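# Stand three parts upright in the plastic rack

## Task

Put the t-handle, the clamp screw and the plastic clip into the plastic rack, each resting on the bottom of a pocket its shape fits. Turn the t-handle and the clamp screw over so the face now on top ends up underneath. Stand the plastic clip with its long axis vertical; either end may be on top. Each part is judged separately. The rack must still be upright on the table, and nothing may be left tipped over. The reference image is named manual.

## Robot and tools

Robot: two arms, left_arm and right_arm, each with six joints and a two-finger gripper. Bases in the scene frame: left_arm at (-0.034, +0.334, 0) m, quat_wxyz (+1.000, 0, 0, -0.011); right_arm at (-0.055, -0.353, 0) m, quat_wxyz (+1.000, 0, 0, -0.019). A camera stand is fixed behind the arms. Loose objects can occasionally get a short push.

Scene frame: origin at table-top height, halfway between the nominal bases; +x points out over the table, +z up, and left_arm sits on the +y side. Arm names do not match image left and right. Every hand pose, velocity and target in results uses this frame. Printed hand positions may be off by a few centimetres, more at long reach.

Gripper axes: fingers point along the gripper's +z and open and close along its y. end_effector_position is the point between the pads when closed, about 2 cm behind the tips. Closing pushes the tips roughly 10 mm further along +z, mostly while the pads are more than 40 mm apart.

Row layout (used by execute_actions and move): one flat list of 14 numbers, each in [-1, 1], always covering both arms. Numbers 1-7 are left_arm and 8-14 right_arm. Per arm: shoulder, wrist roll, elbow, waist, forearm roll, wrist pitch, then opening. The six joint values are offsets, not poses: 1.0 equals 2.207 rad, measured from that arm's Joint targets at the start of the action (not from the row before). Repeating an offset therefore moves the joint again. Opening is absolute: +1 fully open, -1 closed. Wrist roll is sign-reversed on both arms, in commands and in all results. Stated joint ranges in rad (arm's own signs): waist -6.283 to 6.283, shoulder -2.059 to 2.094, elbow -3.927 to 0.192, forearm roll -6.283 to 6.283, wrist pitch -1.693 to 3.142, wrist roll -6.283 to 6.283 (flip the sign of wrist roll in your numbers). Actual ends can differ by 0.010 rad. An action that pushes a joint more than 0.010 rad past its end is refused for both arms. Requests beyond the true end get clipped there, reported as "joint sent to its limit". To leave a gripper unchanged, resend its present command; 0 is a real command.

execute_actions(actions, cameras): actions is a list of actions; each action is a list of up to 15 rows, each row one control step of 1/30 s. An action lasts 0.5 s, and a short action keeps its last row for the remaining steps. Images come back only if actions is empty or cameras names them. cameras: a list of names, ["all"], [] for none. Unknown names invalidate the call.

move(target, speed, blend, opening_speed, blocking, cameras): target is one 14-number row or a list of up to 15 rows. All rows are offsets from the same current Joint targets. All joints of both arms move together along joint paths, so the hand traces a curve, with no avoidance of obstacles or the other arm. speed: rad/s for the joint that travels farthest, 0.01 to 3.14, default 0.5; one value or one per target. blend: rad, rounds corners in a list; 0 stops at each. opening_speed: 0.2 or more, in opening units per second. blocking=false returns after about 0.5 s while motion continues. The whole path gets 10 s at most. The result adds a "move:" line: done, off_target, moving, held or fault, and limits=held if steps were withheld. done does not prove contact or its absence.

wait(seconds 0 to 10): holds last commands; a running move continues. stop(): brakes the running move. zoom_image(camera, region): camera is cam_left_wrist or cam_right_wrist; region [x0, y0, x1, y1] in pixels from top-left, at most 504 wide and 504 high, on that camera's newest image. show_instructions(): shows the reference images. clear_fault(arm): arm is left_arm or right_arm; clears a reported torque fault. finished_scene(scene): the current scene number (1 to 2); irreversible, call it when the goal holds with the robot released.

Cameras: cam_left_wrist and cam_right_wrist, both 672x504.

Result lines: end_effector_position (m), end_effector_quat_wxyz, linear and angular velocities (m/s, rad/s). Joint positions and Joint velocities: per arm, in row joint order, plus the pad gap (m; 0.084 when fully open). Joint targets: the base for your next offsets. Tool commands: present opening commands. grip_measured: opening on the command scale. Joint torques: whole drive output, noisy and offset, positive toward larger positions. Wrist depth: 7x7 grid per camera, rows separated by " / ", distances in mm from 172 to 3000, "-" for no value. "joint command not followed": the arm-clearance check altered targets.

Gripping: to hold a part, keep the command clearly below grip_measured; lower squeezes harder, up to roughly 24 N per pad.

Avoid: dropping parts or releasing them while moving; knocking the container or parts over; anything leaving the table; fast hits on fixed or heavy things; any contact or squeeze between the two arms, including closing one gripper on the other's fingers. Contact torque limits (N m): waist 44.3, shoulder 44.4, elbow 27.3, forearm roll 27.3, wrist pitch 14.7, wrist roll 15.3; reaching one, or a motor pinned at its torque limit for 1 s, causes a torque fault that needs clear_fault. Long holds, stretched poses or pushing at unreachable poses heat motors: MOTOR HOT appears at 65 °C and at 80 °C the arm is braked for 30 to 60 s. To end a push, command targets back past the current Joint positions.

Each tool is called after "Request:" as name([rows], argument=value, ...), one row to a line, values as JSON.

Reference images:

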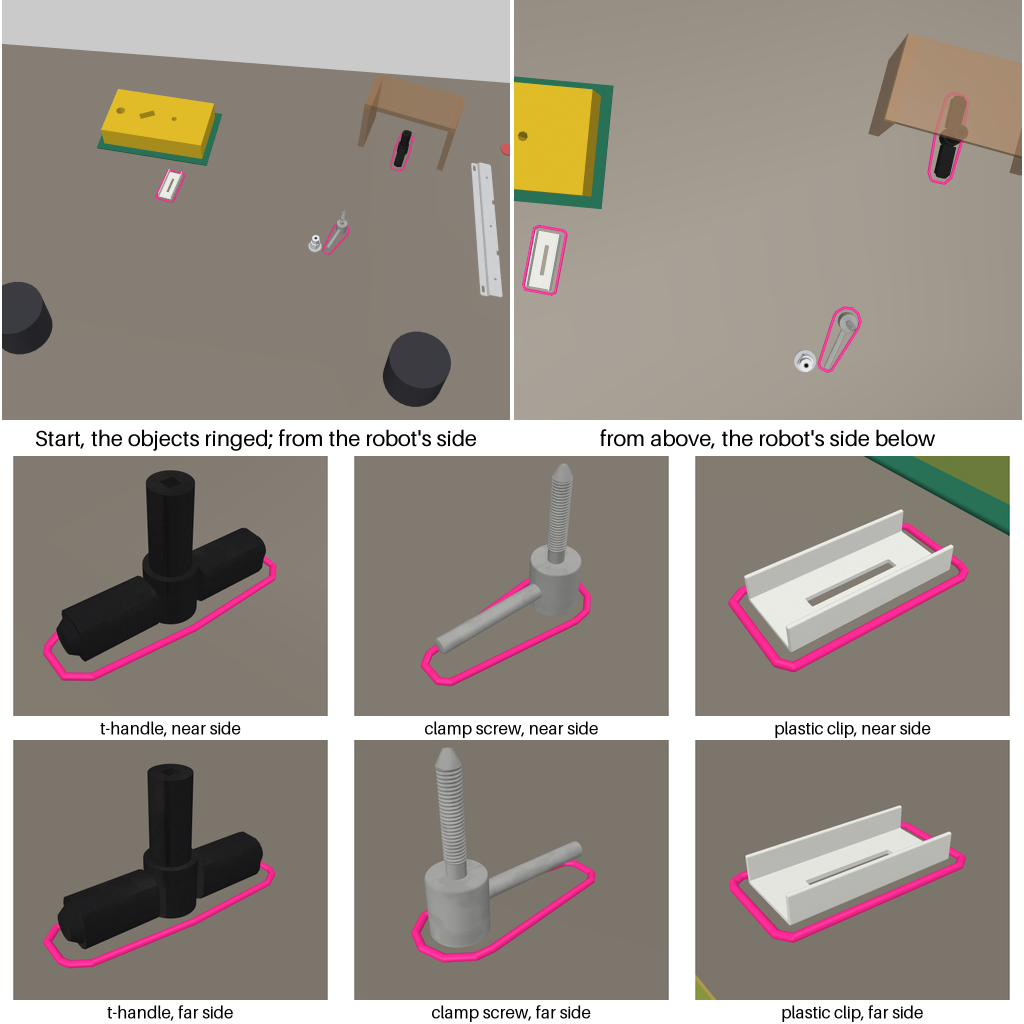

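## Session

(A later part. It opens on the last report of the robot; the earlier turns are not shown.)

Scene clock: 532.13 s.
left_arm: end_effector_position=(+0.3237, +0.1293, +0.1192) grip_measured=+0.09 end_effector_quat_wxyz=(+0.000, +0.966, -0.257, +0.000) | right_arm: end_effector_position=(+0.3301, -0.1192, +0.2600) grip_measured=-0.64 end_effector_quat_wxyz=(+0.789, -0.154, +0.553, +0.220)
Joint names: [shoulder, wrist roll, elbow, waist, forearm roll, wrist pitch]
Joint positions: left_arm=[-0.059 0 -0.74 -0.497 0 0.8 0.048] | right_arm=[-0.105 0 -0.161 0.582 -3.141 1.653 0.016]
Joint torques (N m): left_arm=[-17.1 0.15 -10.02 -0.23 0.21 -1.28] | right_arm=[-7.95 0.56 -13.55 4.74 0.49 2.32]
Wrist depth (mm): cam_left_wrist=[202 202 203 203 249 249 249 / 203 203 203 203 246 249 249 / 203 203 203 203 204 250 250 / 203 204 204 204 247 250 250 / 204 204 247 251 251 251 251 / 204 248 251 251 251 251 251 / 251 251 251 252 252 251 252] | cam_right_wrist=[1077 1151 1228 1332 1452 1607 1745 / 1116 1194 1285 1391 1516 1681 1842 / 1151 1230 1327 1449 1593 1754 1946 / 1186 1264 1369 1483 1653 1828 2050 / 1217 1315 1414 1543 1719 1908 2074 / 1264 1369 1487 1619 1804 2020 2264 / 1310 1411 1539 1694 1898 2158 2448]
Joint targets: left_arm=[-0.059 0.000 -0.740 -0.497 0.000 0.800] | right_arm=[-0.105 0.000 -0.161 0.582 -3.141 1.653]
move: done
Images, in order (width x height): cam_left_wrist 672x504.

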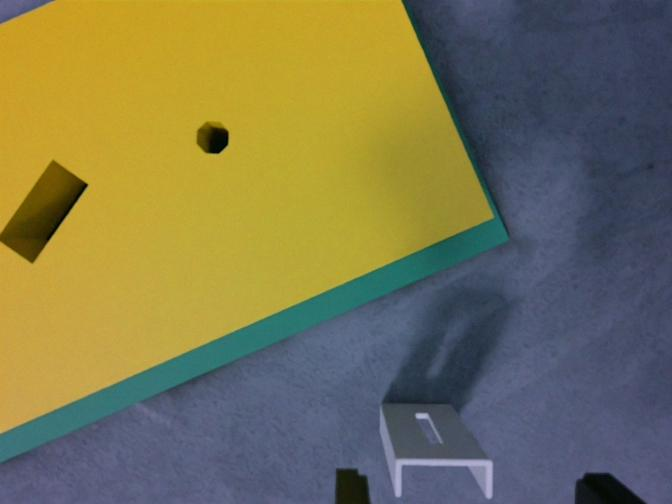

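Request:
move([
  [0.05,0,0.0271,0,0,-0.0775,0.1,0,0,0,0,0,0,-0.85],
  [0.05,0,0.0271,0,0,-0.0775,-0.7,0,0,0,0,0,0,-0.85],
  [-0.019,0,-0.0019,0,0,0.0204,-0.7,0,0,0,0,0,0,-0.85],
  [0.1116,0.3339,-0.1597,0.107,0,0.0476,-0.7,0,0,0,0,0,0,-0.85],
], speed=[0.2,0.1,0.3,0.6], blend=[0,0,0.03,0], opening_speed=0.6, cameras=["cam_left_wrist"])

Scene clock: 554.70 s.
left_arm: end_effector_position=(+0.4452, +0.1942, +0.1345) grip_measured=-0.38 end_effector_quat_wxyz=(+0.000, +0.974, +0.225, +0.000) | right_arm: end_effector_position=(+0.3301, -0.1192, +0.2600) grip_measured=-0.64 end_effector_quat_wxyz=(+0.789, -0.154, +0.553, +0.220)
Joint names: [shoulder, wrist roll, elbow, waist, forearm roll, wrist pitch]
Joint positions: left_arm=[0.187 0.737 -1.092 -0.261 0 0.905 0.028] | right_arm=[-0.105 0 -0.161 0.582 -3.141 1.653 0.016]
Joint torques (N m): left_arm=[-23.61 0.64 -10.52 1.82 0.13 -1.3] | right_arm=[-7.97 0.65 -13.38 4.77 0.35 2.44]
Wrist depth (mm): cam_left_wrist=[263 263 263 264 264 264 264 / 264 264 264 264 264 264 265 / 264 264 264 219 265 265 265 / 265 265 219 219 219 265 266 / 265 265 219 219 219 219 263 / 266 220 220 220 220 220 220 / 266 266 220 220 196 220 220] | cam_right_wrist=[1077 1151 1237 1337 1458 1596 1702 / 1112 1203 1288 1397 1523 1686 1776 / 1151 1237 1325 1446 1582 1745 1852 / 1186 1269 1372 1493 1642 1823 1930 / 1209 1315 1402 1553 1719 1919 2026 / 1266 1369 1483 1630 1813 2032 2192 / 1302 1417 1543 1698 1908 2165 2389]
Joint targets: left_arm=[0.187 0.737 -1.092 -0.261 0.000 0.905] | right_arm=[-0.105 0.000 -0.161 0.582 -3.141 1.653]
move: done
Images, in order (width x height): cam_left_wrist 672x504.

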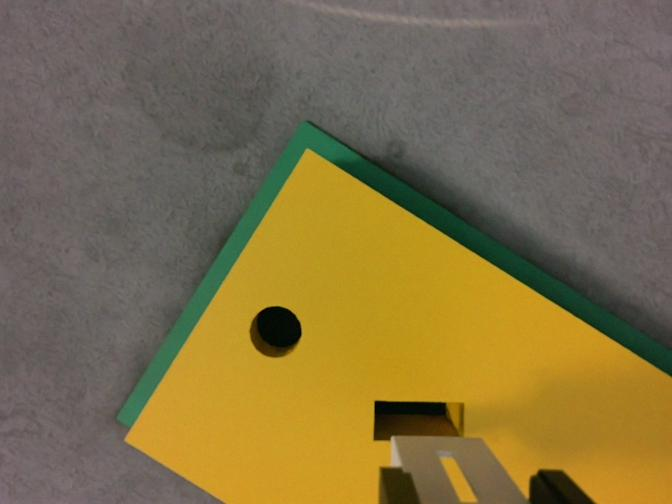

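Request:
zoom_image(camera="cam_left_wrist", region=[340, 370, 580, 504])

Scaled by 2.100 from the camera's 672x504 image, which has a finer 960x720 frame.

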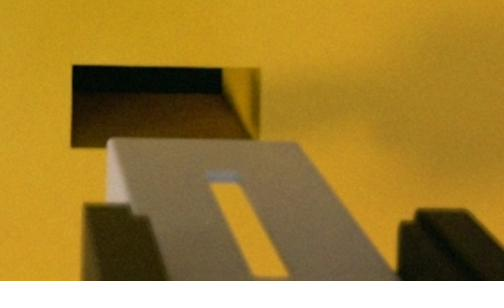

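Request:
move(target=[0.0142,-0.0041,0.0056,0.0041,0,-0.0198,-0.7,0,0,0,0,0,0,-0.85], speed=0.2, cameras=["cam_left_wrist"])

Request:
zoom_image(camera="cam_left_wrist", region=[340, 370, 580, 504])

Scene clock: 573.40 s.
left_arm: end_effector_position=(+0.4479, +0.1982, +0.1174) grip_measured=-0.38 end_effector_quat_wxyz=(+0.000, +0.974, +0.225, +0.000) | right_arm: end_effector_position=(+0.3301, -0.1192, +0.2600) grip_measured=-0.64 end_effector_quat_wxyz=(+0.789, -0.154, +0.553, +0.220)
Joint names: [shoulder, wrist roll, elbow, waist, forearm roll, wrist pitch]
Joint positions: left_arm=[0.219 0.728 -1.08 -0.252 0 0.861 0.028] | right_arm=[-0.105 0 -0.161 0.582 -3.141 1.653 0.016]
Joint torques (N m): left_arm=[-24.22 -0.62 -9.38 1.65 -0.13 -2.74] | right_arm=[-8.09 0.49 -13.21 4.7 0.43 2.43]
Wrist depth (mm): cam_left_wrist=[247 247 247 247 247 247 247 / 247 247 247 248 248 248 248 / 247 248 247 202 248 248 248 / 248 248 202 202 202 248 248 / 248 248 202 202 202 202 246 / 249 248 203 203 203 203 203 / 250 203 203 203 196 203 203] | cam_right_wrist=[1089 1157 1233 1332 1452 1600 1673 / 1117 1192 1283 1388 1523 1669 1772 / 1151 1230 1327 1437 1593 1754 1842 / 1182 1266 1375 1493 1649 1828 1974 / 1213 1320 1417 1543 1719 1908 2038 / 1271 1361 1477 1626 1813 2038 2185 / 1312 1425 1536 1686 1903 2172 2405]
Joint targets: left_arm=[0.219 0.728 -1.080 -0.252 0.000 0.861] | right_arm=[-0.105 0.000 -0.161 0.582 -3.141 1.653]
move: done
Images, in order (width x height): cam_left_wrist 672x504.

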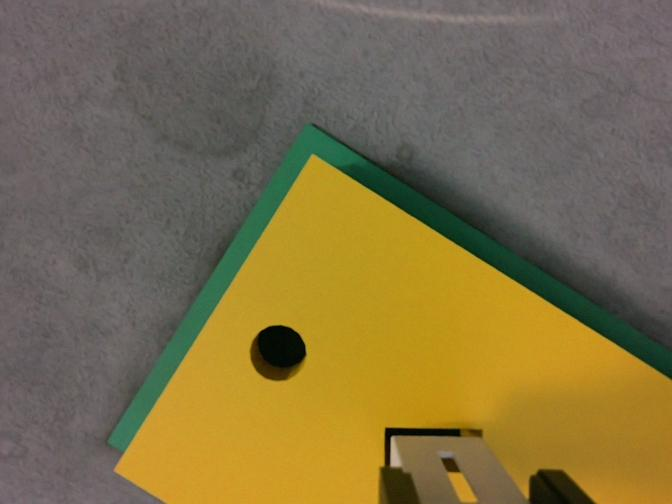

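Scaled by 2.100 from the camera's 672x504 image, which has a finer 960x720 frame.

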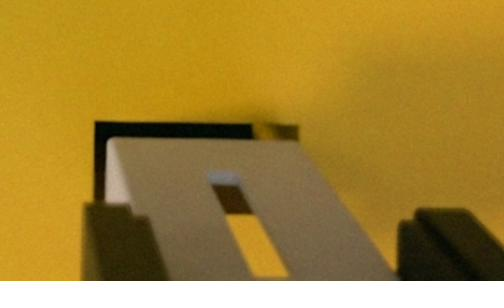

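Request:
move(target=[0.0174,0,0.0096,0,0,-0.0271,-0.7,0,0,0,0,0,0,-0.85], speed=0.06, cameras=["cam_left_wrist"])

Request:
zoom_image(camera="cam_left_wrist", region=[340, 370, 580, 504])

Scene clock: 587.43 s.
left_arm: end_effector_position=(+0.4477, +0.1982, +0.0946) grip_measured=-0.38 end_effector_quat_wxyz=(+0.000, +0.974, +0.225, +0.000) | right_arm: end_effector_position=(+0.3301, -0.1192, +0.2600) grip_measured=-0.64 end_effector_quat_wxyz=(+0.789, -0.154, +0.553, +0.220)
Joint names: [shoulder, wrist roll, elbow, waist, forearm roll, wrist pitch]
Joint positions: left_arm=[0.257 0.728 -1.059 -0.252 0 0.801 0.028] | right_arm=[-0.105 0 -0.161 0.582 -3.141 1.653 0.016]
Joint torques (N m): left_arm=[-24.78 -0.45 -9.11 1.9 0.13 -2.55] | right_arm=[-7.93 0.66 -13.3 4.61 0.45 2.3]
Wrist depth (mm): cam_left_wrist=[224 224 224 224 224 224 224 / 224 224 224 224 225 225 225 / 224 225 225 179 225 225 225 / 225 225 179 179 179 223 226 / 225 225 179 180 180 180 223 / 226 180 180 180 180 180 180 / 227 180 180 180 180 180 180] | cam_right_wrist=[1082 1160 1237 1330 1455 1589 1694 / 1117 1199 1278 1383 1526 1686 1776 / 1153 1237 1325 1440 1589 1736 1867 / 1186 1276 1372 1487 1642 1818 1946 / 1217 1312 1408 1543 1732 1914 2050 / 1271 1372 1487 1626 1813 2044 2271 / 1295 1405 1529 1686 1893 2158 2431]
Joint targets: left_arm=[0.257 0.728 -1.059 -0.252 0.000 0.801] | right_arm=[-0.105 0.000 -0.161 0.582 -3.141 1.653]
move: done
Images, in order (width x height): cam_left_wrist 672x504.

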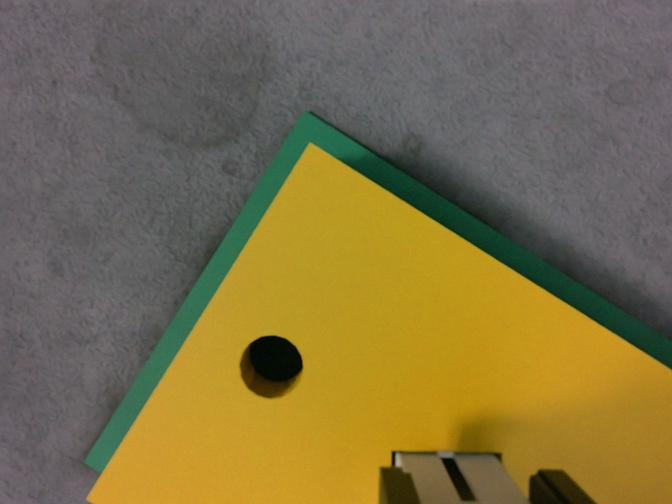

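Scaled by 2.100 from the camera's 672x504 image, which has a finer 960x720 frame.

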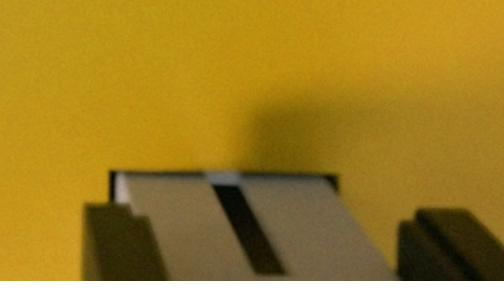

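Request:
move(target=[0.0087,0,0.0032,0,0,-0.0115,-0.7,0,0,0,0,0,0,-0.85], speed=0.04)

Scene clock: 591.80 s.
left_arm: end_effector_position=(+0.4476, +0.1983, +0.0843) grip_measured=-0.38 end_effector_quat_wxyz=(+0.000, +0.974, +0.225, +0.000) | right_arm: end_effector_position=(+0.3301, -0.1192, +0.2600) grip_measured=-0.64 end_effector_quat_wxyz=(+0.789, -0.154, +0.553, +0.220)
Joint names: [shoulder, wrist roll, elbow, waist, forearm roll, wrist pitch]
Joint positions: left_arm=[0.276 0.728 -1.052 -0.252 0 0.776 0.028] | right_arm=[-0.105 0 -0.161 0.582 -3.141 1.653 0.016]
Joint torques (N m): left_arm=[-24.32 -0.56 -8.76 1.97 0.01 -2.62] | right_arm=[-8.08 0.54 -13.33 4.58 0.52 2.49]
Wrist depth (mm): cam_left_wrist=[214 214 214 214 214 214 214 / 214 214 214 215 215 215 215 / 214 214 214 212 215 215 215 / 215 215 - - - 212 215 / 215 215 - - - - 213 / 216 - 181 - - - - / 216 - - - - - -] | cam_right_wrist=[1079 1153 1237 1335 1455 1600 1698 / 1117 1192 1283 1397 1536 1669 1781 / 1147 1233 1320 1440 1585 1758 1877 / 1182 1276 1369 1496 1649 1823 1968 / 1205 1307 1420 1553 1715 1903 2026 / 1276 1375 1483 1626 1804 2038 2249 / 1297 1411 1543 1686 1893 2178 2431]
Joint targets: left_arm=[0.276 0.728 -1.052 -0.252 0.000 0.776] | right_arm=[-0.105 0.000 -0.161 0.582 -3.141 1.653]
move: done

Request:
move(target=[0.0035,0,0.0011,0,0,-0.0046,-0.7,0,0,0,0,0,0,-0.85], speed=0.03)

Request:
move(target=[0.0026,0,0.0008,0,0,-0.0035,-0.7,0,0,0,0,0,0,-0.85], speed=0.03)

Scene clock: 595.37 s.
left_arm: end_effector_position=(+0.4477, +0.1982, +0.0803) grip_measured=-0.38 end_effector_quat_wxyz=(+0.000, +0.974, +0.225, +0.000) | right_arm: end_effector_position=(+0.3301, -0.1192, +0.2600) grip_measured=-0.64 end_effector_quat_wxyz=(+0.789, -0.154, +0.553, +0.220)
Joint names: [shoulder, wrist roll, elbow, waist, forearm roll, wrist pitch]
Joint positions: left_arm=[0.284 0.728 -1.049 -0.252 0 0.766 0.028] | right_arm=[-0.105 0 -0.161 0.582 -3.141 1.653 0.016]
Joint torques (N m): left_arm=[-25.07 -0.54 -9.14 1.96 -0.16 -2.88] | right_arm=[-8.04 0.63 -13.34 4.5 0.21 2.49]
Wrist depth (mm): cam_left_wrist=[210 210 210 210 210 210 210 / 210 210 210 210 211 210 211 / 211 210 210 208 211 211 211 / 211 211 - - - 208 211 / 211 211 - - - - 209 / 212 - - - - - - / 212 - - - - - -] | cam_right_wrist=[1082 1145 1235 1335 1455 1596 1694 / 1123 1192 1276 1383 1523 1686 1785 / 1153 1230 1317 1437 1596 1754 1877 / 1184 1271 1366 1496 1653 1838 1968 / 1222 1307 1414 1539 1723 1898 2026 / 1269 1361 1483 1619 1809 2044 2264 / 1307 1405 1533 1702 1919 2178 2448]
Joint targets: left_arm=[0.284 0.728 -1.049 -0.252 0.000 0.766] | right_arm=[-0.105 0.000 -0.161 0.582 -3.141 1.653]
move: done

Scene clock: 596.07 s.
left_arm: end_effector_position=(+0.4477, +0.1982, +0.0774) grip_measured=-0.38 end_effector_quat_wxyz=(+0.000, +0.974, +0.225, +0.000) | right_arm: end_effector_position=(+0.3301, -0.1192, +0.2600) grip_measured=-0.64 end_effector_quat_wxyz=(+0.789, -0.154, +0.553, +0.220)
Joint names: [shoulder, wrist roll, elbow, waist, forearm roll, wrist pitch]
Joint positions: left_arm=[0.29 0.728 -1.048 -0.252 0 0.758 0.028] | right_arm=[-0.105 0 -0.161 0.582 -3.141 1.653 0.016]
Joint torques (N m): left_arm=[-24.67 -0.61 -9.42 1.88 -0.32 -2.59] | right_arm=[-8.13 0.58 -13.29 4.54 0.46 2.54]
Wrist depth (mm): cam_left_wrist=[207 207 207 207 207 207 207 / 207 207 207 207 207 207 208 / 208 207 207 205 208 208 208 / 208 208 - - - 205 208 / 208 208 - - - - 206 / 208 - - - - - - / 209 - - - - - -] | cam_right_wrist=[1081 1155 1230 1332 1455 1589 1706 / 1121 1199 1283 1375 1539 1690 1799 / 1149 1224 1325 1437 1589 1745 1888 / 1180 1262 1366 1487 1649 1838 1968 / 1220 1310 1414 1539 1706 1914 2020 / 1266 1375 1490 1630 1813 2050 2286 / 1310 1420 1539 1686 1914 2165 2439]
Joint targets: left_arm=[0.290 0.728 -1.048 -0.252 0.000 0.758] | right_arm=[-0.105 0.000 -0.161 0.582 -3.141 1.653]
move: done

Request:
move(target=[0.0017,0,0.0006,0,0,-0.0023,-0.7,0,0,0,0,0,0,-0.85], speed=0.03)

Scene clock: 599.23 s.
left_arm: end_effector_position=(+0.4478, +0.1982, +0.0755) grip_measured=-0.38 end_effector_quat_wxyz=(+0.000, +0.974, +0.225, +0.000) | right_arm: end_effector_position=(+0.3301, -0.1192, +0.2600) grip_measured=-0.64 end_effector_quat_wxyz=(+0.789, -0.154, +0.553, +0.220)
Joint names: [shoulder, wrist roll, elbow, waist, forearm roll, wrist pitch]
Joint positions: left_arm=[0.293 0.728 -1.046 -0.252 0 0.753 0.028] | right_arm=[-0.105 0 -0.161 0.582 -3.141 1.653 0.016]
Joint torques (N m): left_arm=[-15.45 -0.58 -6.24 1.33 -0.42 -2.52] | right_arm=[-7.98 0.52 -13.3 4.28 0.22 2.4]
Wrist depth (mm): cam_left_wrist=[206 205 205 206 206 206 206 / 206 206 206 206 206 206 206 / 206 206 206 203 206 207 207 / 206 207 - - - 204 207 / 207 207 - - - - 205 / 207 - 183 - - - - / 208 - - - - - -] | cam_right_wrist=[1081 1160 1230 1335 1458 1596 1711 / 1125 1203 1292 1386 1519 1686 1795 / 1149 1235 1327 1428 1582 1754 1872 / 1180 1266 1364 1493 1653 1838 1962 / 1217 1307 1420 1539 1715 1914 2026 / 1262 1366 1480 1600 1813 2032 2249 / 1310 1411 1533 1690 1898 2178 2448]
Joint targets: left_arm=[0.294 0.728 -1.046 -0.252 0.000 0.753] | right_arm=[-0.105 0.000 -0.161 0.582 -3.141 1.653]
move: done

Request:
move([
  [0,0,0,0,0,0,0.1,0,0,0,0,0,0,-0.85],
  [-0.0359,0,-0.0161,0,0,0.0516,0.1,0,0,0,0,0,0,-0.85],
  [-0.1018,0,-0.1734,0,0,0.2747,0.1,0,0,0,0,0,0,-0.85],
  [0.0037,0.4422,-0.4711,-0.2075,0,0.4669,0.1,0.0984,0,-0.1293,0.0595,0,-0.0305,-0.85],
], speed=[0.1,0.3,0.8,0.8], blend=[0,0.03,0.1,0], opening_speed=0.6, cameras=["all"])

Scene clock: 622.50 s.
left_arm: end_effector_position=(+0.3603, -0.0206, +0.4196) grip_measured=+0.09 end_effector_quat_wxyz=(+0.000, +0.884, +0.467, +0.000) | right_arm: end_effector_position=(+0.3604, -0.0192, +0.2603) grip_measured=-0.64 end_effector_quat_wxyz=(+0.773, -0.190, +0.541, +0.271)
Joint names: [shoulder, wrist roll, elbow, waist, forearm roll, wrist pitch]
Joint positions: left_arm=[0.302 1.704 -2.086 -0.71 0 1.783 0.048] | right_arm=[0.112 0 -0.447 0.713 -3.141 1.586 0.016]
Joint torques (N m): left_arm=[-25.23 0.57 -10.14 -2.24 -0.17 -1.21] | right_arm=[-12.19 0.55 -15.38 5.1 0.34 1.96]
Wrist depth (mm): cam_left_wrist=[544 545 499 500 545 544 1425 / 547 546 547 501 544 548 548 / 545 546 548 502 550 548 550 / 546 547 548 549 548 550 550 / 547 550 550 548 547 551 549 / 549 551 550 290 283 550 552 / 550 549 302 297 303 553 553] | cam_right_wrist=[1076 1162 1266 1411 1607 1790 2074 / 1107 1211 1317 1458 1661 1903 2172 / 1138 1248 1366 1519 1741 1985 2340 / 1170 1281 1414 1574 1809 2080 2448 / 1199 1317 1455 1638 1893 2068 2614 / 1246 1364 1526 1715 1991 2257 2760 / 1285 1417 1582 1790 2087 2492 2839]
Joint targets: left_arm=[0.302 1.704 -2.086 -0.710 0.000 1.783] | right_arm=[0.112 0.000 -0.447 0.713 -3.141 1.586]
move: done

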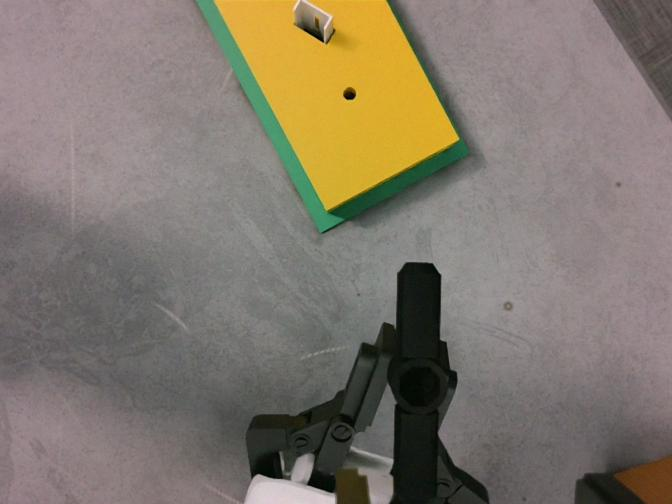

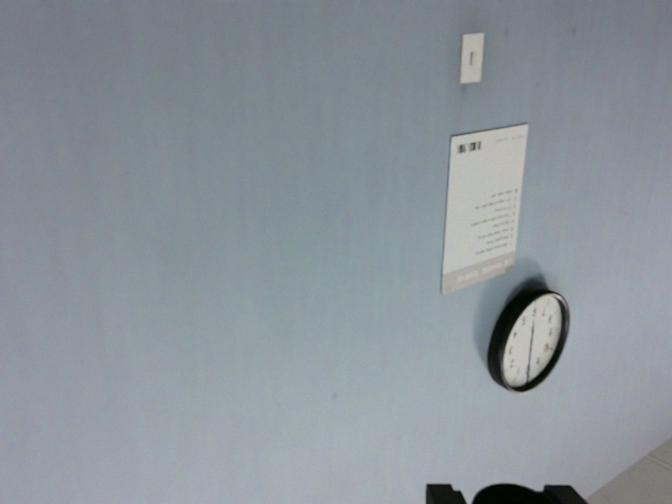

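Request:
move(target=[-0.0533,-0.0097,0.1874,0.0097,0,-0.1336,0.1,0,0,0,0,0,0,-0.85], speed=0.5, cameras=["cam_left_wrist"])

Request:
zoom_image(camera="cam_left_wrist", region=[300, 300, 600, 504])

Scene clock: 640.47 s.
left_arm: end_effector_position=(+0.3664, -0.0110, +0.3344) grip_measured=+0.09 end_effector_quat_wxyz=(+0.000, +0.884, +0.467, +0.000) | right_arm: end_effector_position=(+0.3604, -0.0192, +0.2603) grip_measured=-0.64 end_effector_quat_wxyz=(+0.773, -0.190, +0.541, +0.271)
Joint names: [shoulder, wrist roll, elbow, waist, forearm roll, wrist pitch]
Joint positions: left_arm=[0.184 1.683 -1.672 -0.689 0 1.488 0.048] | right_arm=[0.112 0 -0.447 0.713 -3.141 1.586 0.016]
Joint torques (N m): left_arm=[-31.06 -0.51 -10.16 2.01 -0.36 -2.41] | right_arm=[-12 0.57 -15.41 5.16 0.36 2.19]
Wrist depth (mm): cam_left_wrist=[459 462 415 415 418 461 462 / 461 462 462 416 416 462 463 / 463 461 462 417 461 464 463 / 464 464 464 465 465 465 464 / 462 463 465 465 465 466 466 / 466 465 466 466 - 466 465 / 465 466 465 - 197 467 467] | cam_right_wrist=[1079 1168 1271 1417 1604 1795 2080 / 1112 1207 1315 1455 1657 1903 2206 / 1141 1250 1361 1526 1732 1985 2309 / 1172 1288 1408 1589 1809 2087 2439 / 1199 1322 1455 1634 1893 2068 2604 / 1239 1369 1529 1698 1979 2279 2771 / 1290 1414 1585 1781 2106 2501 2828]
Joint targets: left_arm=[0.184 1.683 -1.672 -0.689 0.000 1.488] | right_arm=[0.112 0.000 -0.447 0.713 -3.141 1.586]
move: done
Images, in order (width x height): cam_left_wrist 672x504.

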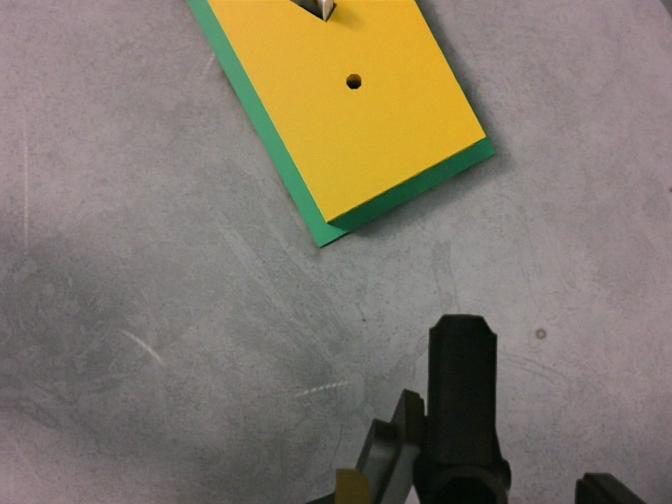

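Scaled by 1.680 from the camera's 672x504 image, which has a finer 960x720 frame.

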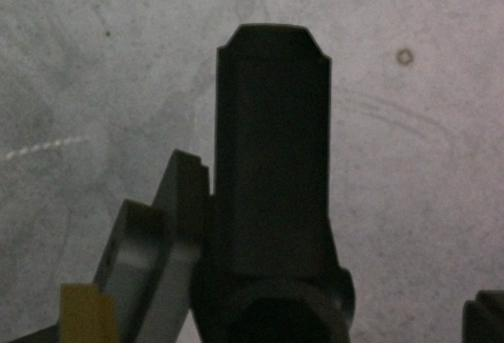

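Request:
move([
  [-0.0047,0,0.0396,0,0,-0.0351,0.1,0,0,0,0,0,0,-0.85],
  [-0.0047,0,0.0396,0,0,-0.0351,-0.85,0,0,0,0,0,0,-0.85],
], speed=0.15, opening_speed=0.5, cameras=["cam_left_wrist"])

Request:
zoom_image(camera="cam_left_wrist", region=[300, 300, 600, 504])

Scene clock: 652.80 s.
left_arm: end_effector_position=(+0.3665, -0.0110, +0.3086) grip_measured=-0.52 end_effector_quat_wxyz=(+0.000, +0.884, +0.467, +0.000) | right_arm: end_effector_position=(+0.3604, -0.0192, +0.2603) grip_measured=-0.64 end_effector_quat_wxyz=(+0.773, -0.190, +0.541, +0.271)
Joint names: [shoulder, wrist roll, elbow, waist, forearm roll, wrist pitch]
Joint positions: left_arm=[0.174 1.683 -1.585 -0.689 0 1.411 0.021] | right_arm=[0.112 0 -0.447 0.713 -3.141 1.586 0.016]
Joint torques (N m): left_arm=[-29.59 -0.39 -6.81 -1.96 -0.38 6.63] | right_arm=[-12.44 -0.92 -15.31 -26.01 11.2 2.46]
Wrist depth (mm): cam_left_wrist=[434 436 390 390 390 437 436 / 437 438 434 391 391 437 438 / 437 436 437 392 437 438 438 / 437 438 438 439 438 439 440 / 439 439 438 440 440 440 440 / 439 439 440 439 - 441 441 / 440 440 - - - 441 442] | cam_right_wrist=[1074 1174 1271 1411 1596 1790 2068 / 1114 1203 1327 1458 1661 1903 2165 / 1149 1244 1372 1529 1732 1979 2325 / 1168 1288 1405 1574 1813 2080 2448 / 1207 1327 1455 1638 1888 2074 2624 / 1246 1375 1533 1711 2002 2257 2793 / 1288 1414 1582 1790 2106 2510 2874]
Joint targets: left_arm=[0.174 1.683 -1.585 -0.689 0.000 1.411] | right_arm=[0.112 0.000 -0.447 0.713 -3.141 1.586]
move: done
Images, in order (width x height): cam_left_wrist 672x504.

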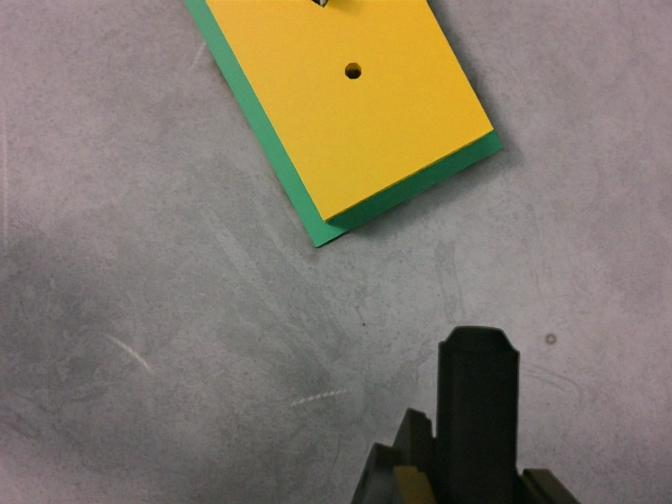

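Scaled by 1.680 from the camera's 672x504 image, which has a finer 960x720 frame.

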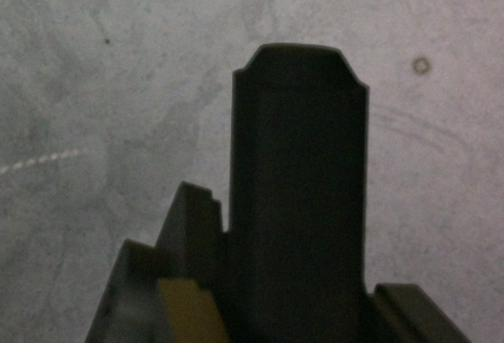

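Request:
move([
  [0,0,0,0,0,0,-0.9,0,0,0,0,0,0,0.1],
  [0,0,0,0,0,0,-0.9,-0.0174,0,0.1467,0,0,0.1288,0.1],
], speed=[0.1,0.3], opening_speed=0.5, cameras=["all"])

Scene clock: 691.60 s.
left_arm: end_effector_position=(+0.3664, -0.0110, +0.3086) grip_measured=-0.52 end_effector_quat_wxyz=(+0.000, +0.884, +0.467, +0.000) | right_arm: end_effector_position=(+0.2808, -0.0831, +0.2229) grip_measured=+0.09 end_effector_quat_wxyz=(+0.773, -0.190, +0.541, +0.271)
Joint names: [shoulder, wrist roll, elbow, waist, forearm roll, wrist pitch]
Joint positions: left_arm=[0.174 1.683 -1.585 -0.689 0 1.411 0.021] | right_arm=[0.074 0 -0.123 0.713 -3.141 1.87 0.048]
Joint torques (N m): left_arm=[-25.46 0.14 -11.39 0.98 -0.29 -2.67] | right_arm=[-12 0.92 -8.43 5.15 -2.1 3.49]
Wrist depth (mm): cam_left_wrist=[435 435 390 389 390 436 437 / 436 437 434 391 390 437 437 / 438 437 438 391 434 438 438 / 437 437 438 439 439 438 438 / 438 438 441 437 439 439 439 / 439 440 440 440 - 438 440 / 438 439 441 440 - 441 442] | cam_right_wrist=[1153 1246 1364 1499 1706 1914 2213 / 1188 1285 1414 1553 1772 2032 2348 / 1222 1337 1452 1630 1838 2119 2501 / 1257 1375 1509 1686 1935 2213 2644 / 1281 1417 1553 1749 2002 2213 2782 / 1330 1465 1619 1867 2112 2501 2986 / 1375 1519 1653 1930 258 2634 -]
Joint targets: left_arm=[0.174 1.683 -1.585 -0.689 0.000 1.411] | right_arm=[0.074 0.000 -0.123 0.713 -3.141 1.870]
move: done

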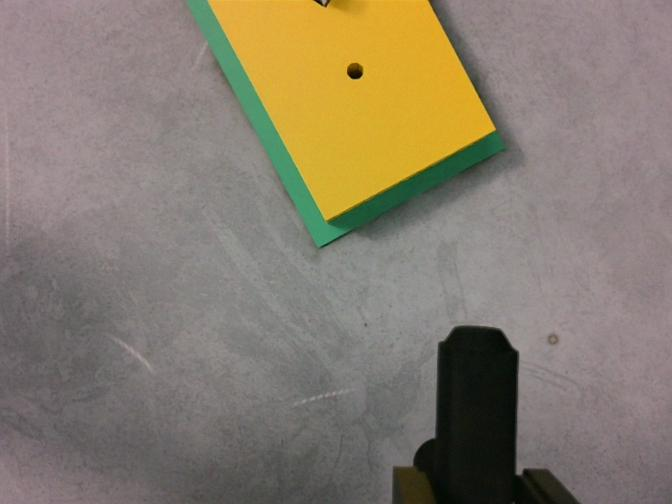

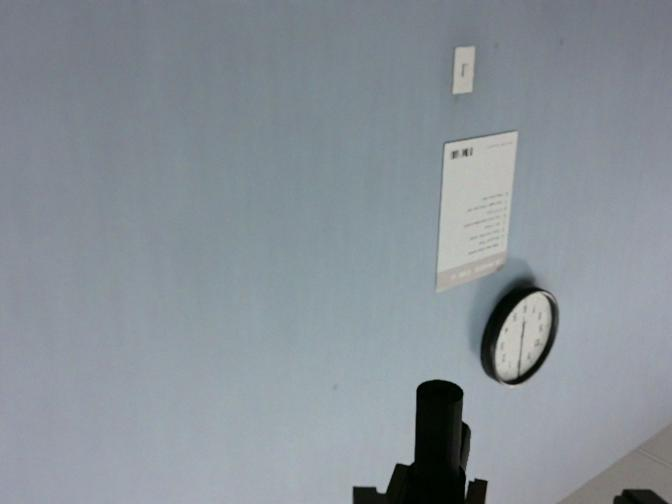

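Request:
zoom_image(camera="cam_left_wrist", region=[370, 380, 550, 504])

Request:
zoom_image(camera="cam_right_wrist", region=[340, 360, 520, 504])

Scaled by 2.800 from the camera's 672x504 image, which has a finer 960x720 frame.

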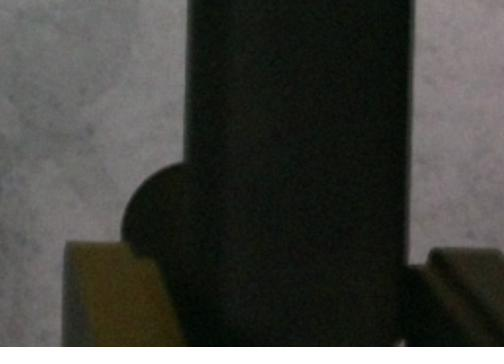

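Scaled by 2.800 from the camera's 672x504 image, which has a finer 960x720 frame.

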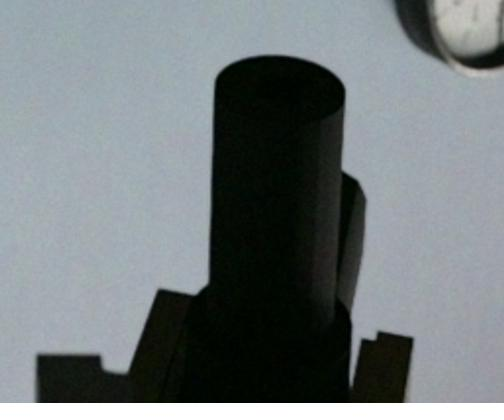

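Request:
move([
  [-0.0369,0.4196,0.1887,0.2469,0,-0.1517,-0.9,0,0.4,0,0,0,0,0.1],
  [-0.0369,0.4196,0.1887,0.2469,0,-0.1517,-0.9,0.0455,0.98,-0.439,0.0897,0,-0.7886,0.1],
], speed=[0.8,1.2], blend=[0.15,0])

Request:
move(target=[0,0,0,0,0,0,-0.9,0,0.4432,0,0,0,0,0.1], speed=1.2, cameras=["all"])

Scene clock: 720.03 s.
left_arm: end_effector_position=(+0.4532, +0.2522, +0.1995) grip_measured=-0.52 end_effector_quat_wxyz=(+0.000, +0.343, +0.939, +0.000) | right_arm: end_effector_position=(+0.3302, +0.1083, +0.1997) grip_measured=+0.09 end_effector_quat_wxyz=(-0.400, +0.865, -0.045, +0.300)
Joint names: [shoulder, wrist roll, elbow, waist, forearm roll, wrist pitch]
Joint positions: left_arm=[0.092 2.609 -1.169 -0.144 0 1.076 0.021] | right_arm=[0.174 2.163 -1.092 0.911 -3.141 0.13 0.048]
Joint torques (N m): left_arm=[-28.75 0.64 -10.14 1.77 -0.21 -2.34] | right_arm=[-15.93 0.86 -19.87 5.32 -1.62 0.32]
Wrist depth (mm): cam_left_wrist=[328 328 328 328 328 328 328 / 328 329 328 329 329 329 329 / 329 329 329 328 329 330 329 / 329 330 330 329 330 330 330 / 330 330 327 284 327 331 330 / 330 328 285 - 285 331 331 / 327 285 285 - - 332 332] | cam_right_wrist=[1564 1543 1487 1449 1405 1361 1310 / 202 1686 1686 1619 1567 1455 451 / 210 252 1893 1838 588 489 429 / 212 217 271 599 529 464 406 / - - 281 552 481 369 325 / 1039 777 625 536 389 333 308 / 858 700 570 495 364 321 291]
Joint targets: left_arm=[0.092 2.609 -1.169 -0.144 0.000 1.076] | right_arm=[0.174 2.163 -1.092 0.911 -3.141 0.130]
move: done

Scene clock: 721.50 s.
left_arm: end_effector_position=(+0.4532, +0.2522, +0.1995) grip_measured=-0.52 end_effector_quat_wxyz=(+0.000, +0.343, +0.939, +0.000) | right_arm: end_effector_position=(+0.3302, +0.1083, +0.1997) grip_measured=+0.09 end_effector_quat_wxyz=(-0.212, +0.785, +0.366, +0.453)
Joint names: [shoulder, wrist roll, elbow, waist, forearm roll, wrist pitch]
Joint positions: left_arm=[0.092 2.609 -1.169 -0.144 0 1.076 0.021] | right_arm=[0.174 3.141 -1.092 0.911 -3.141 0.13 0.048]
Joint torques (N m): left_arm=[-27.76 0.57 -10.46 2.01 -0.15 -2.14] | right_arm=[-17.4 0.95 -19.67 4.96 -1.52 0.78]
Wrist depth (mm): cam_left_wrist=[328 328 328 328 328 328 328 / 328 328 329 329 329 330 329 / 328 328 329 329 329 329 330 / 329 328 329 329 331 331 331 / 329 330 327 284 328 331 331 / 331 327 284 - 285 331 332 / 328 285 285 - - 332 332] | cam_right_wrist=[- 2749 - - 211 1366 1269 / - 925 2519 1985 1574 1468 1295 / 746 748 800 297 274 1474 1350 / 627 627 627 630 597 1589 1405 / 543 541 541 542 542 542 1443 / 476 476 477 476 392 477 459 / 410 411 411 351 340 352 411]
Joint targets: left_arm=[0.092 2.609 -1.169 -0.144 0.000 1.076] | right_arm=[0.174 3.141 -1.092 0.911 -3.141 0.130]
move: done

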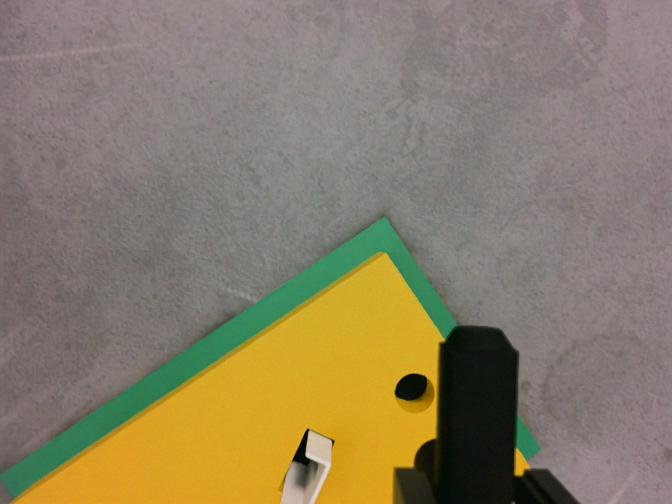

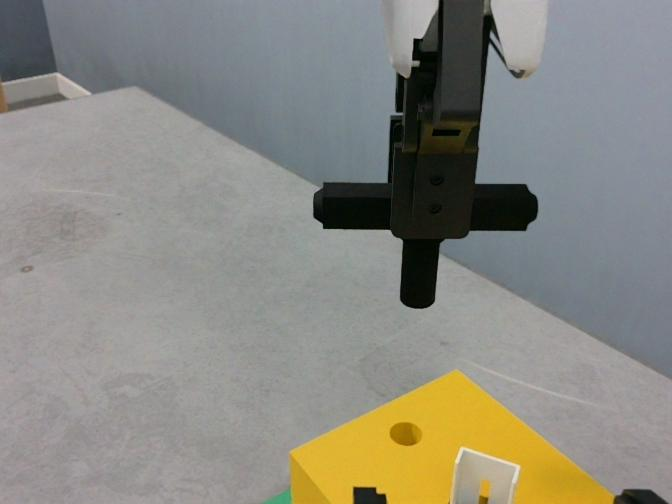

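Request:
zoom_image(camera="cam_right_wrist", region=[300, 60, 560, 320])

Request:
zoom_image(camera="cam_right_wrist", region=[340, 370, 540, 504])

Request:
zoom_image(camera="cam_left_wrist", region=[370, 340, 550, 504])

Scaled by 1.938 from the camera's 672x504 image, which has a finer 960x720 frame.

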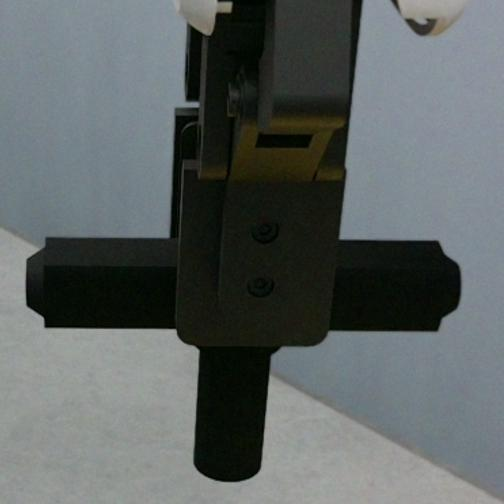

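Scaled by 2.520 from the camera's 672x504 image, which has a finer 960x720 frame.

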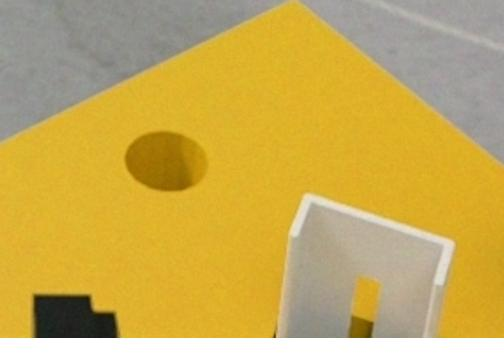

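Scaled by 2.800 from the camera's 672x504 image, which has a finer 960x720 frame.

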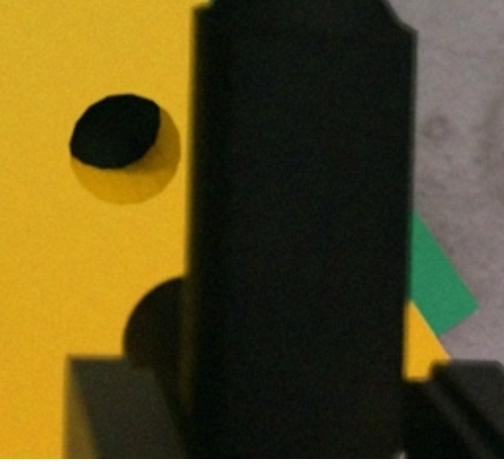

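Request:
move(target=[0.0533,-0.0036,0.0502,0.0027,0,-0.103,-0.9,0,0,0,0,0,0,0.1], speed=0.3, cameras=["all"])

Request:
zoom_image(camera="cam_right_wrist", region=[340, 340, 500, 480])

Request:
zoom_image(camera="cam_left_wrist", region=[370, 340, 550, 504])

Scene clock: 770.40 s.
left_arm: end_effector_position=(+0.4554, +0.2548, +0.1141) grip_measured=-0.52 end_effector_quat_wxyz=(+0.000, +0.344, +0.939, +0.000) | right_arm: end_effector_position=(+0.3302, +0.1083, +0.1997) grip_measured=+0.09 end_effector_quat_wxyz=(-0.212, +0.785, +0.366, +0.453)
Joint names: [shoulder, wrist roll, elbow, waist, forearm roll, wrist pitch]
Joint positions: left_arm=[0.21 2.601 -1.058 -0.138 0 0.849 0.021] | right_arm=[0.174 3.141 -1.092 0.911 -3.141 0.13 0.048]
Joint torques (N m): left_arm=[-23.79 -0.58 -9.48 1.95 -0.25 -2.6] | right_arm=[-17.49 -0.43 -19.21 4.7 -1.12 1.41]
Wrist depth (mm): cam_left_wrist=[243 243 243 243 244 244 244 / 243 244 244 244 244 244 245 / 244 244 244 245 244 245 245 / 245 245 245 245 245 245 245 / 245 245 242 199 242 246 246 / 245 242 199 199 - 246 246 / 242 199 200 200 - 244 247] | cam_right_wrist=[- 2749 - 237 228 1337 1264 / - 920 2566 - 238 1422 1292 / 749 748 749 - 243 1490 1361 / 626 626 630 - 276 1578 1397 / 541 542 542 541 310 541 1434 / 476 476 458 458 355 477 460 / 410 410 410 351 340 352 412]
Joint targets: left_arm=[0.210 2.601 -1.058 -0.138 0.000 0.849] | right_arm=[0.174 3.141 -1.092 0.911 -3.141 0.130]
move: done

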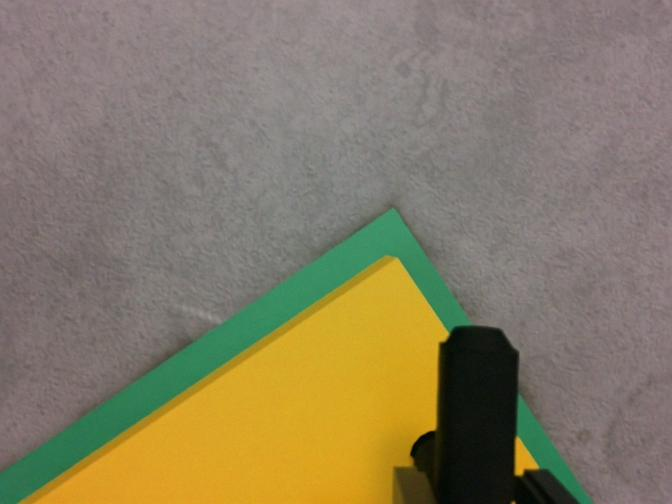

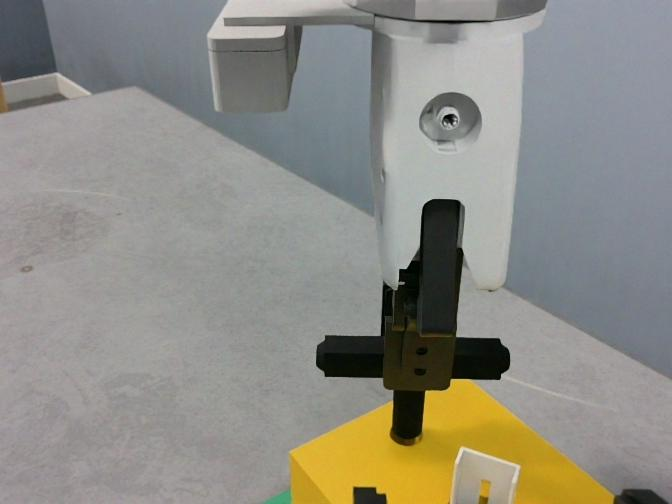

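Scaled by 3.150 from the camera's 672x504 image, which has a finer 960x720 frame.

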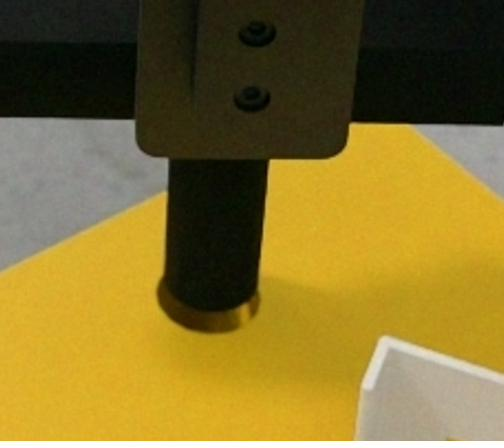

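Scaled by 2.800 from the camera's 672x504 image, which has a finer 960x720 frame.

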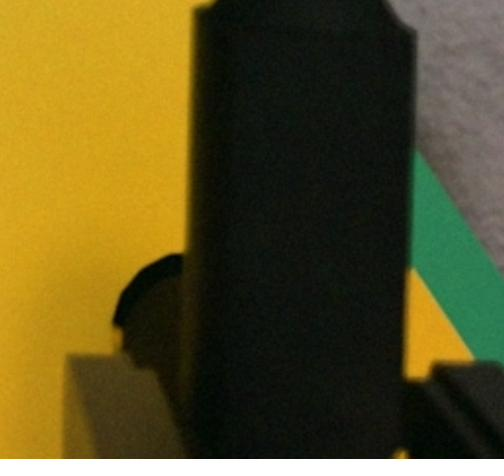

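Request:
move(target=[0.0064,-0.0008,0.0021,0.0008,0,-0.009,-0.9,0,0,0,0,0,0,0.1], speed=0.04, cameras=["all"])

Request:
zoom_image(camera="cam_right_wrist", region=[340, 340, 500, 480])

Request:
zoom_image(camera="cam_left_wrist", region=[370, 340, 550, 504])

Scene clock: 785.53 s.
left_arm: end_effector_position=(+0.4563, +0.2555, +0.1068) grip_measured=-0.52 end_effector_quat_wxyz=(+0.000, +0.344, +0.939, +0.000) | right_arm: end_effector_position=(+0.3302, +0.1083, +0.1997) grip_measured=+0.09 end_effector_quat_wxyz=(-0.212, +0.785, +0.366, +0.453)
Joint names: [shoulder, wrist roll, elbow, waist, forearm roll, wrist pitch]
Joint positions: left_arm=[0.224 2.599 -1.053 -0.136 0 0.829 0.021] | right_arm=[0.174 3.141 -1.092 0.911 -3.141 0.13 0.048]
Joint torques (N m): left_arm=[-24.19 -0.69 -9.78 2.45 -0.14 -3.58] | right_arm=[-17.91 -0.45 -18.86 4.15 -0.91 1.48]
Wrist depth (mm): cam_left_wrist=[236 236 236 236 236 236 237 / 236 237 236 237 237 237 237 / 237 237 237 237 237 237 238 / 237 237 237 235 237 238 238 / 237 238 235 192 235 238 238 / 238 235 192 192 - 239 239 / 235 192 192 192 - 236 239] | cam_right_wrist=[- 2760 - 242 233 251 1269 / - 921 2604 - 235 1417 1307 / 745 750 744 - 248 1490 1350 / 629 629 630 - 262 1574 1400 / 541 544 542 542 296 542 1431 / 476 476 476 377 346 477 460 / 410 411 410 352 340 352 411]
Joint targets: left_arm=[0.224 2.599 -1.053 -0.136 0.000 0.829] | right_arm=[0.174 3.141 -1.092 0.911 -3.141 0.130]
move: done

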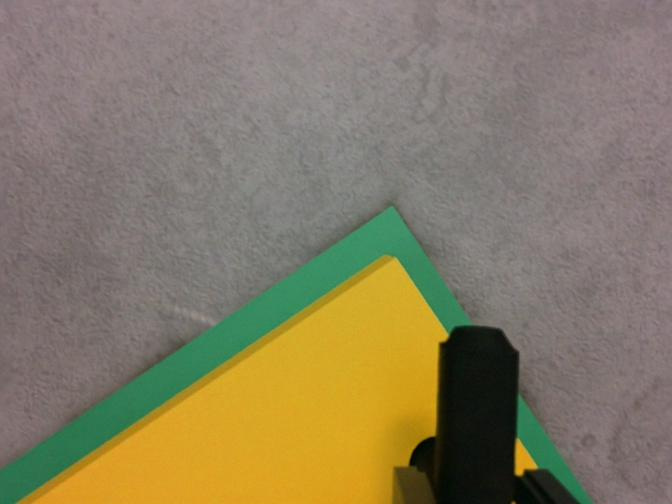

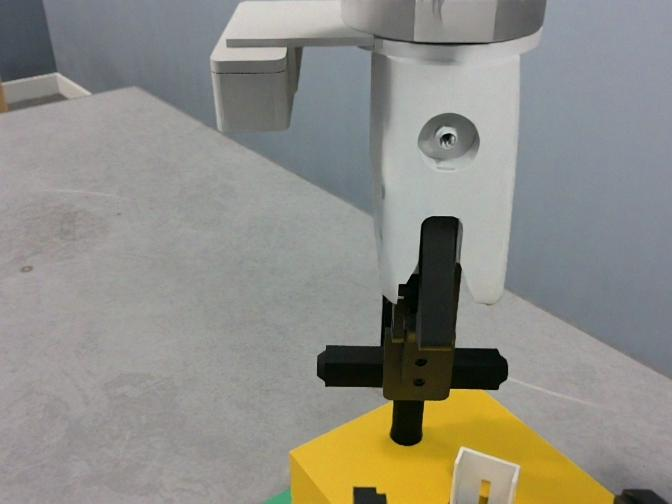

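Scaled by 3.150 from the camera's 672x504 image, which has a finer 960x720 frame.

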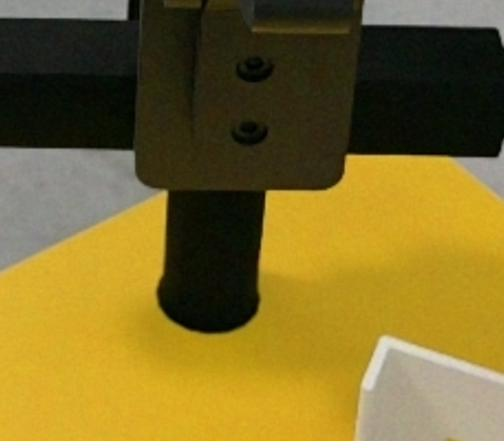

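Scaled by 2.800 from the camera's 672x504 image, which has a finer 960x720 frame.

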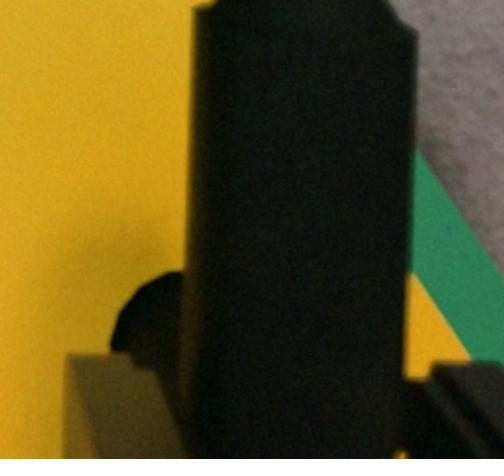

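Request:
move(target=[0.0054,0,0.0025,0,0,-0.0079,-0.9,0,0,0,0,0,0,0.1], speed=0.03)

Scene clock: 795.57 s.
left_arm: end_effector_position=(+0.4564, +0.2555, +0.1001) grip_measured=-0.52 end_effector_quat_wxyz=(+0.000, +0.344, +0.939, +0.000) | right_arm: end_effector_position=(+0.3302, +0.1083, +0.1997) grip_measured=+0.09 end_effector_quat_wxyz=(-0.212, +0.785, +0.366, +0.453)
Joint names: [shoulder, wrist roll, elbow, waist, forearm roll, wrist pitch]
Joint positions: left_arm=[0.236 2.599 -1.048 -0.136 0 0.812 0.021] | right_arm=[0.174 3.141 -1.092 0.911 -3.141 0.13 0.048]
Joint torques (N m): left_arm=[-23.89 -0.64 -9.61 2.25 -0.25 -3.25] | right_arm=[-17.77 -0.35 -18.91 4 -0.54 1.57]
Wrist depth (mm): cam_left_wrist=[229 230 229 229 229 229 230 / 229 230 230 230 230 230 230 / 230 230 230 230 230 230 231 / 230 230 231 228 231 231 232 / 231 231 228 185 228 232 232 / 231 228 185 185 - 232 232 / 228 185 186 186 - 229 233] | cam_right_wrist=[- 2782 - 247 229 251 1260 / - 921 2624 - 237 1417 1300 / 746 750 747 - 250 1493 1353 / 627 629 629 - 264 1574 1408 / 542 542 542 518 302 542 1440 / 475 478 477 378 346 478 458 / 410 410 411 352 339 351 411]
Joint targets: left_arm=[0.236 2.599 -1.048 -0.136 0.000 0.812] | right_arm=[0.174 3.141 -1.092 0.911 -3.141 0.130]
move: done


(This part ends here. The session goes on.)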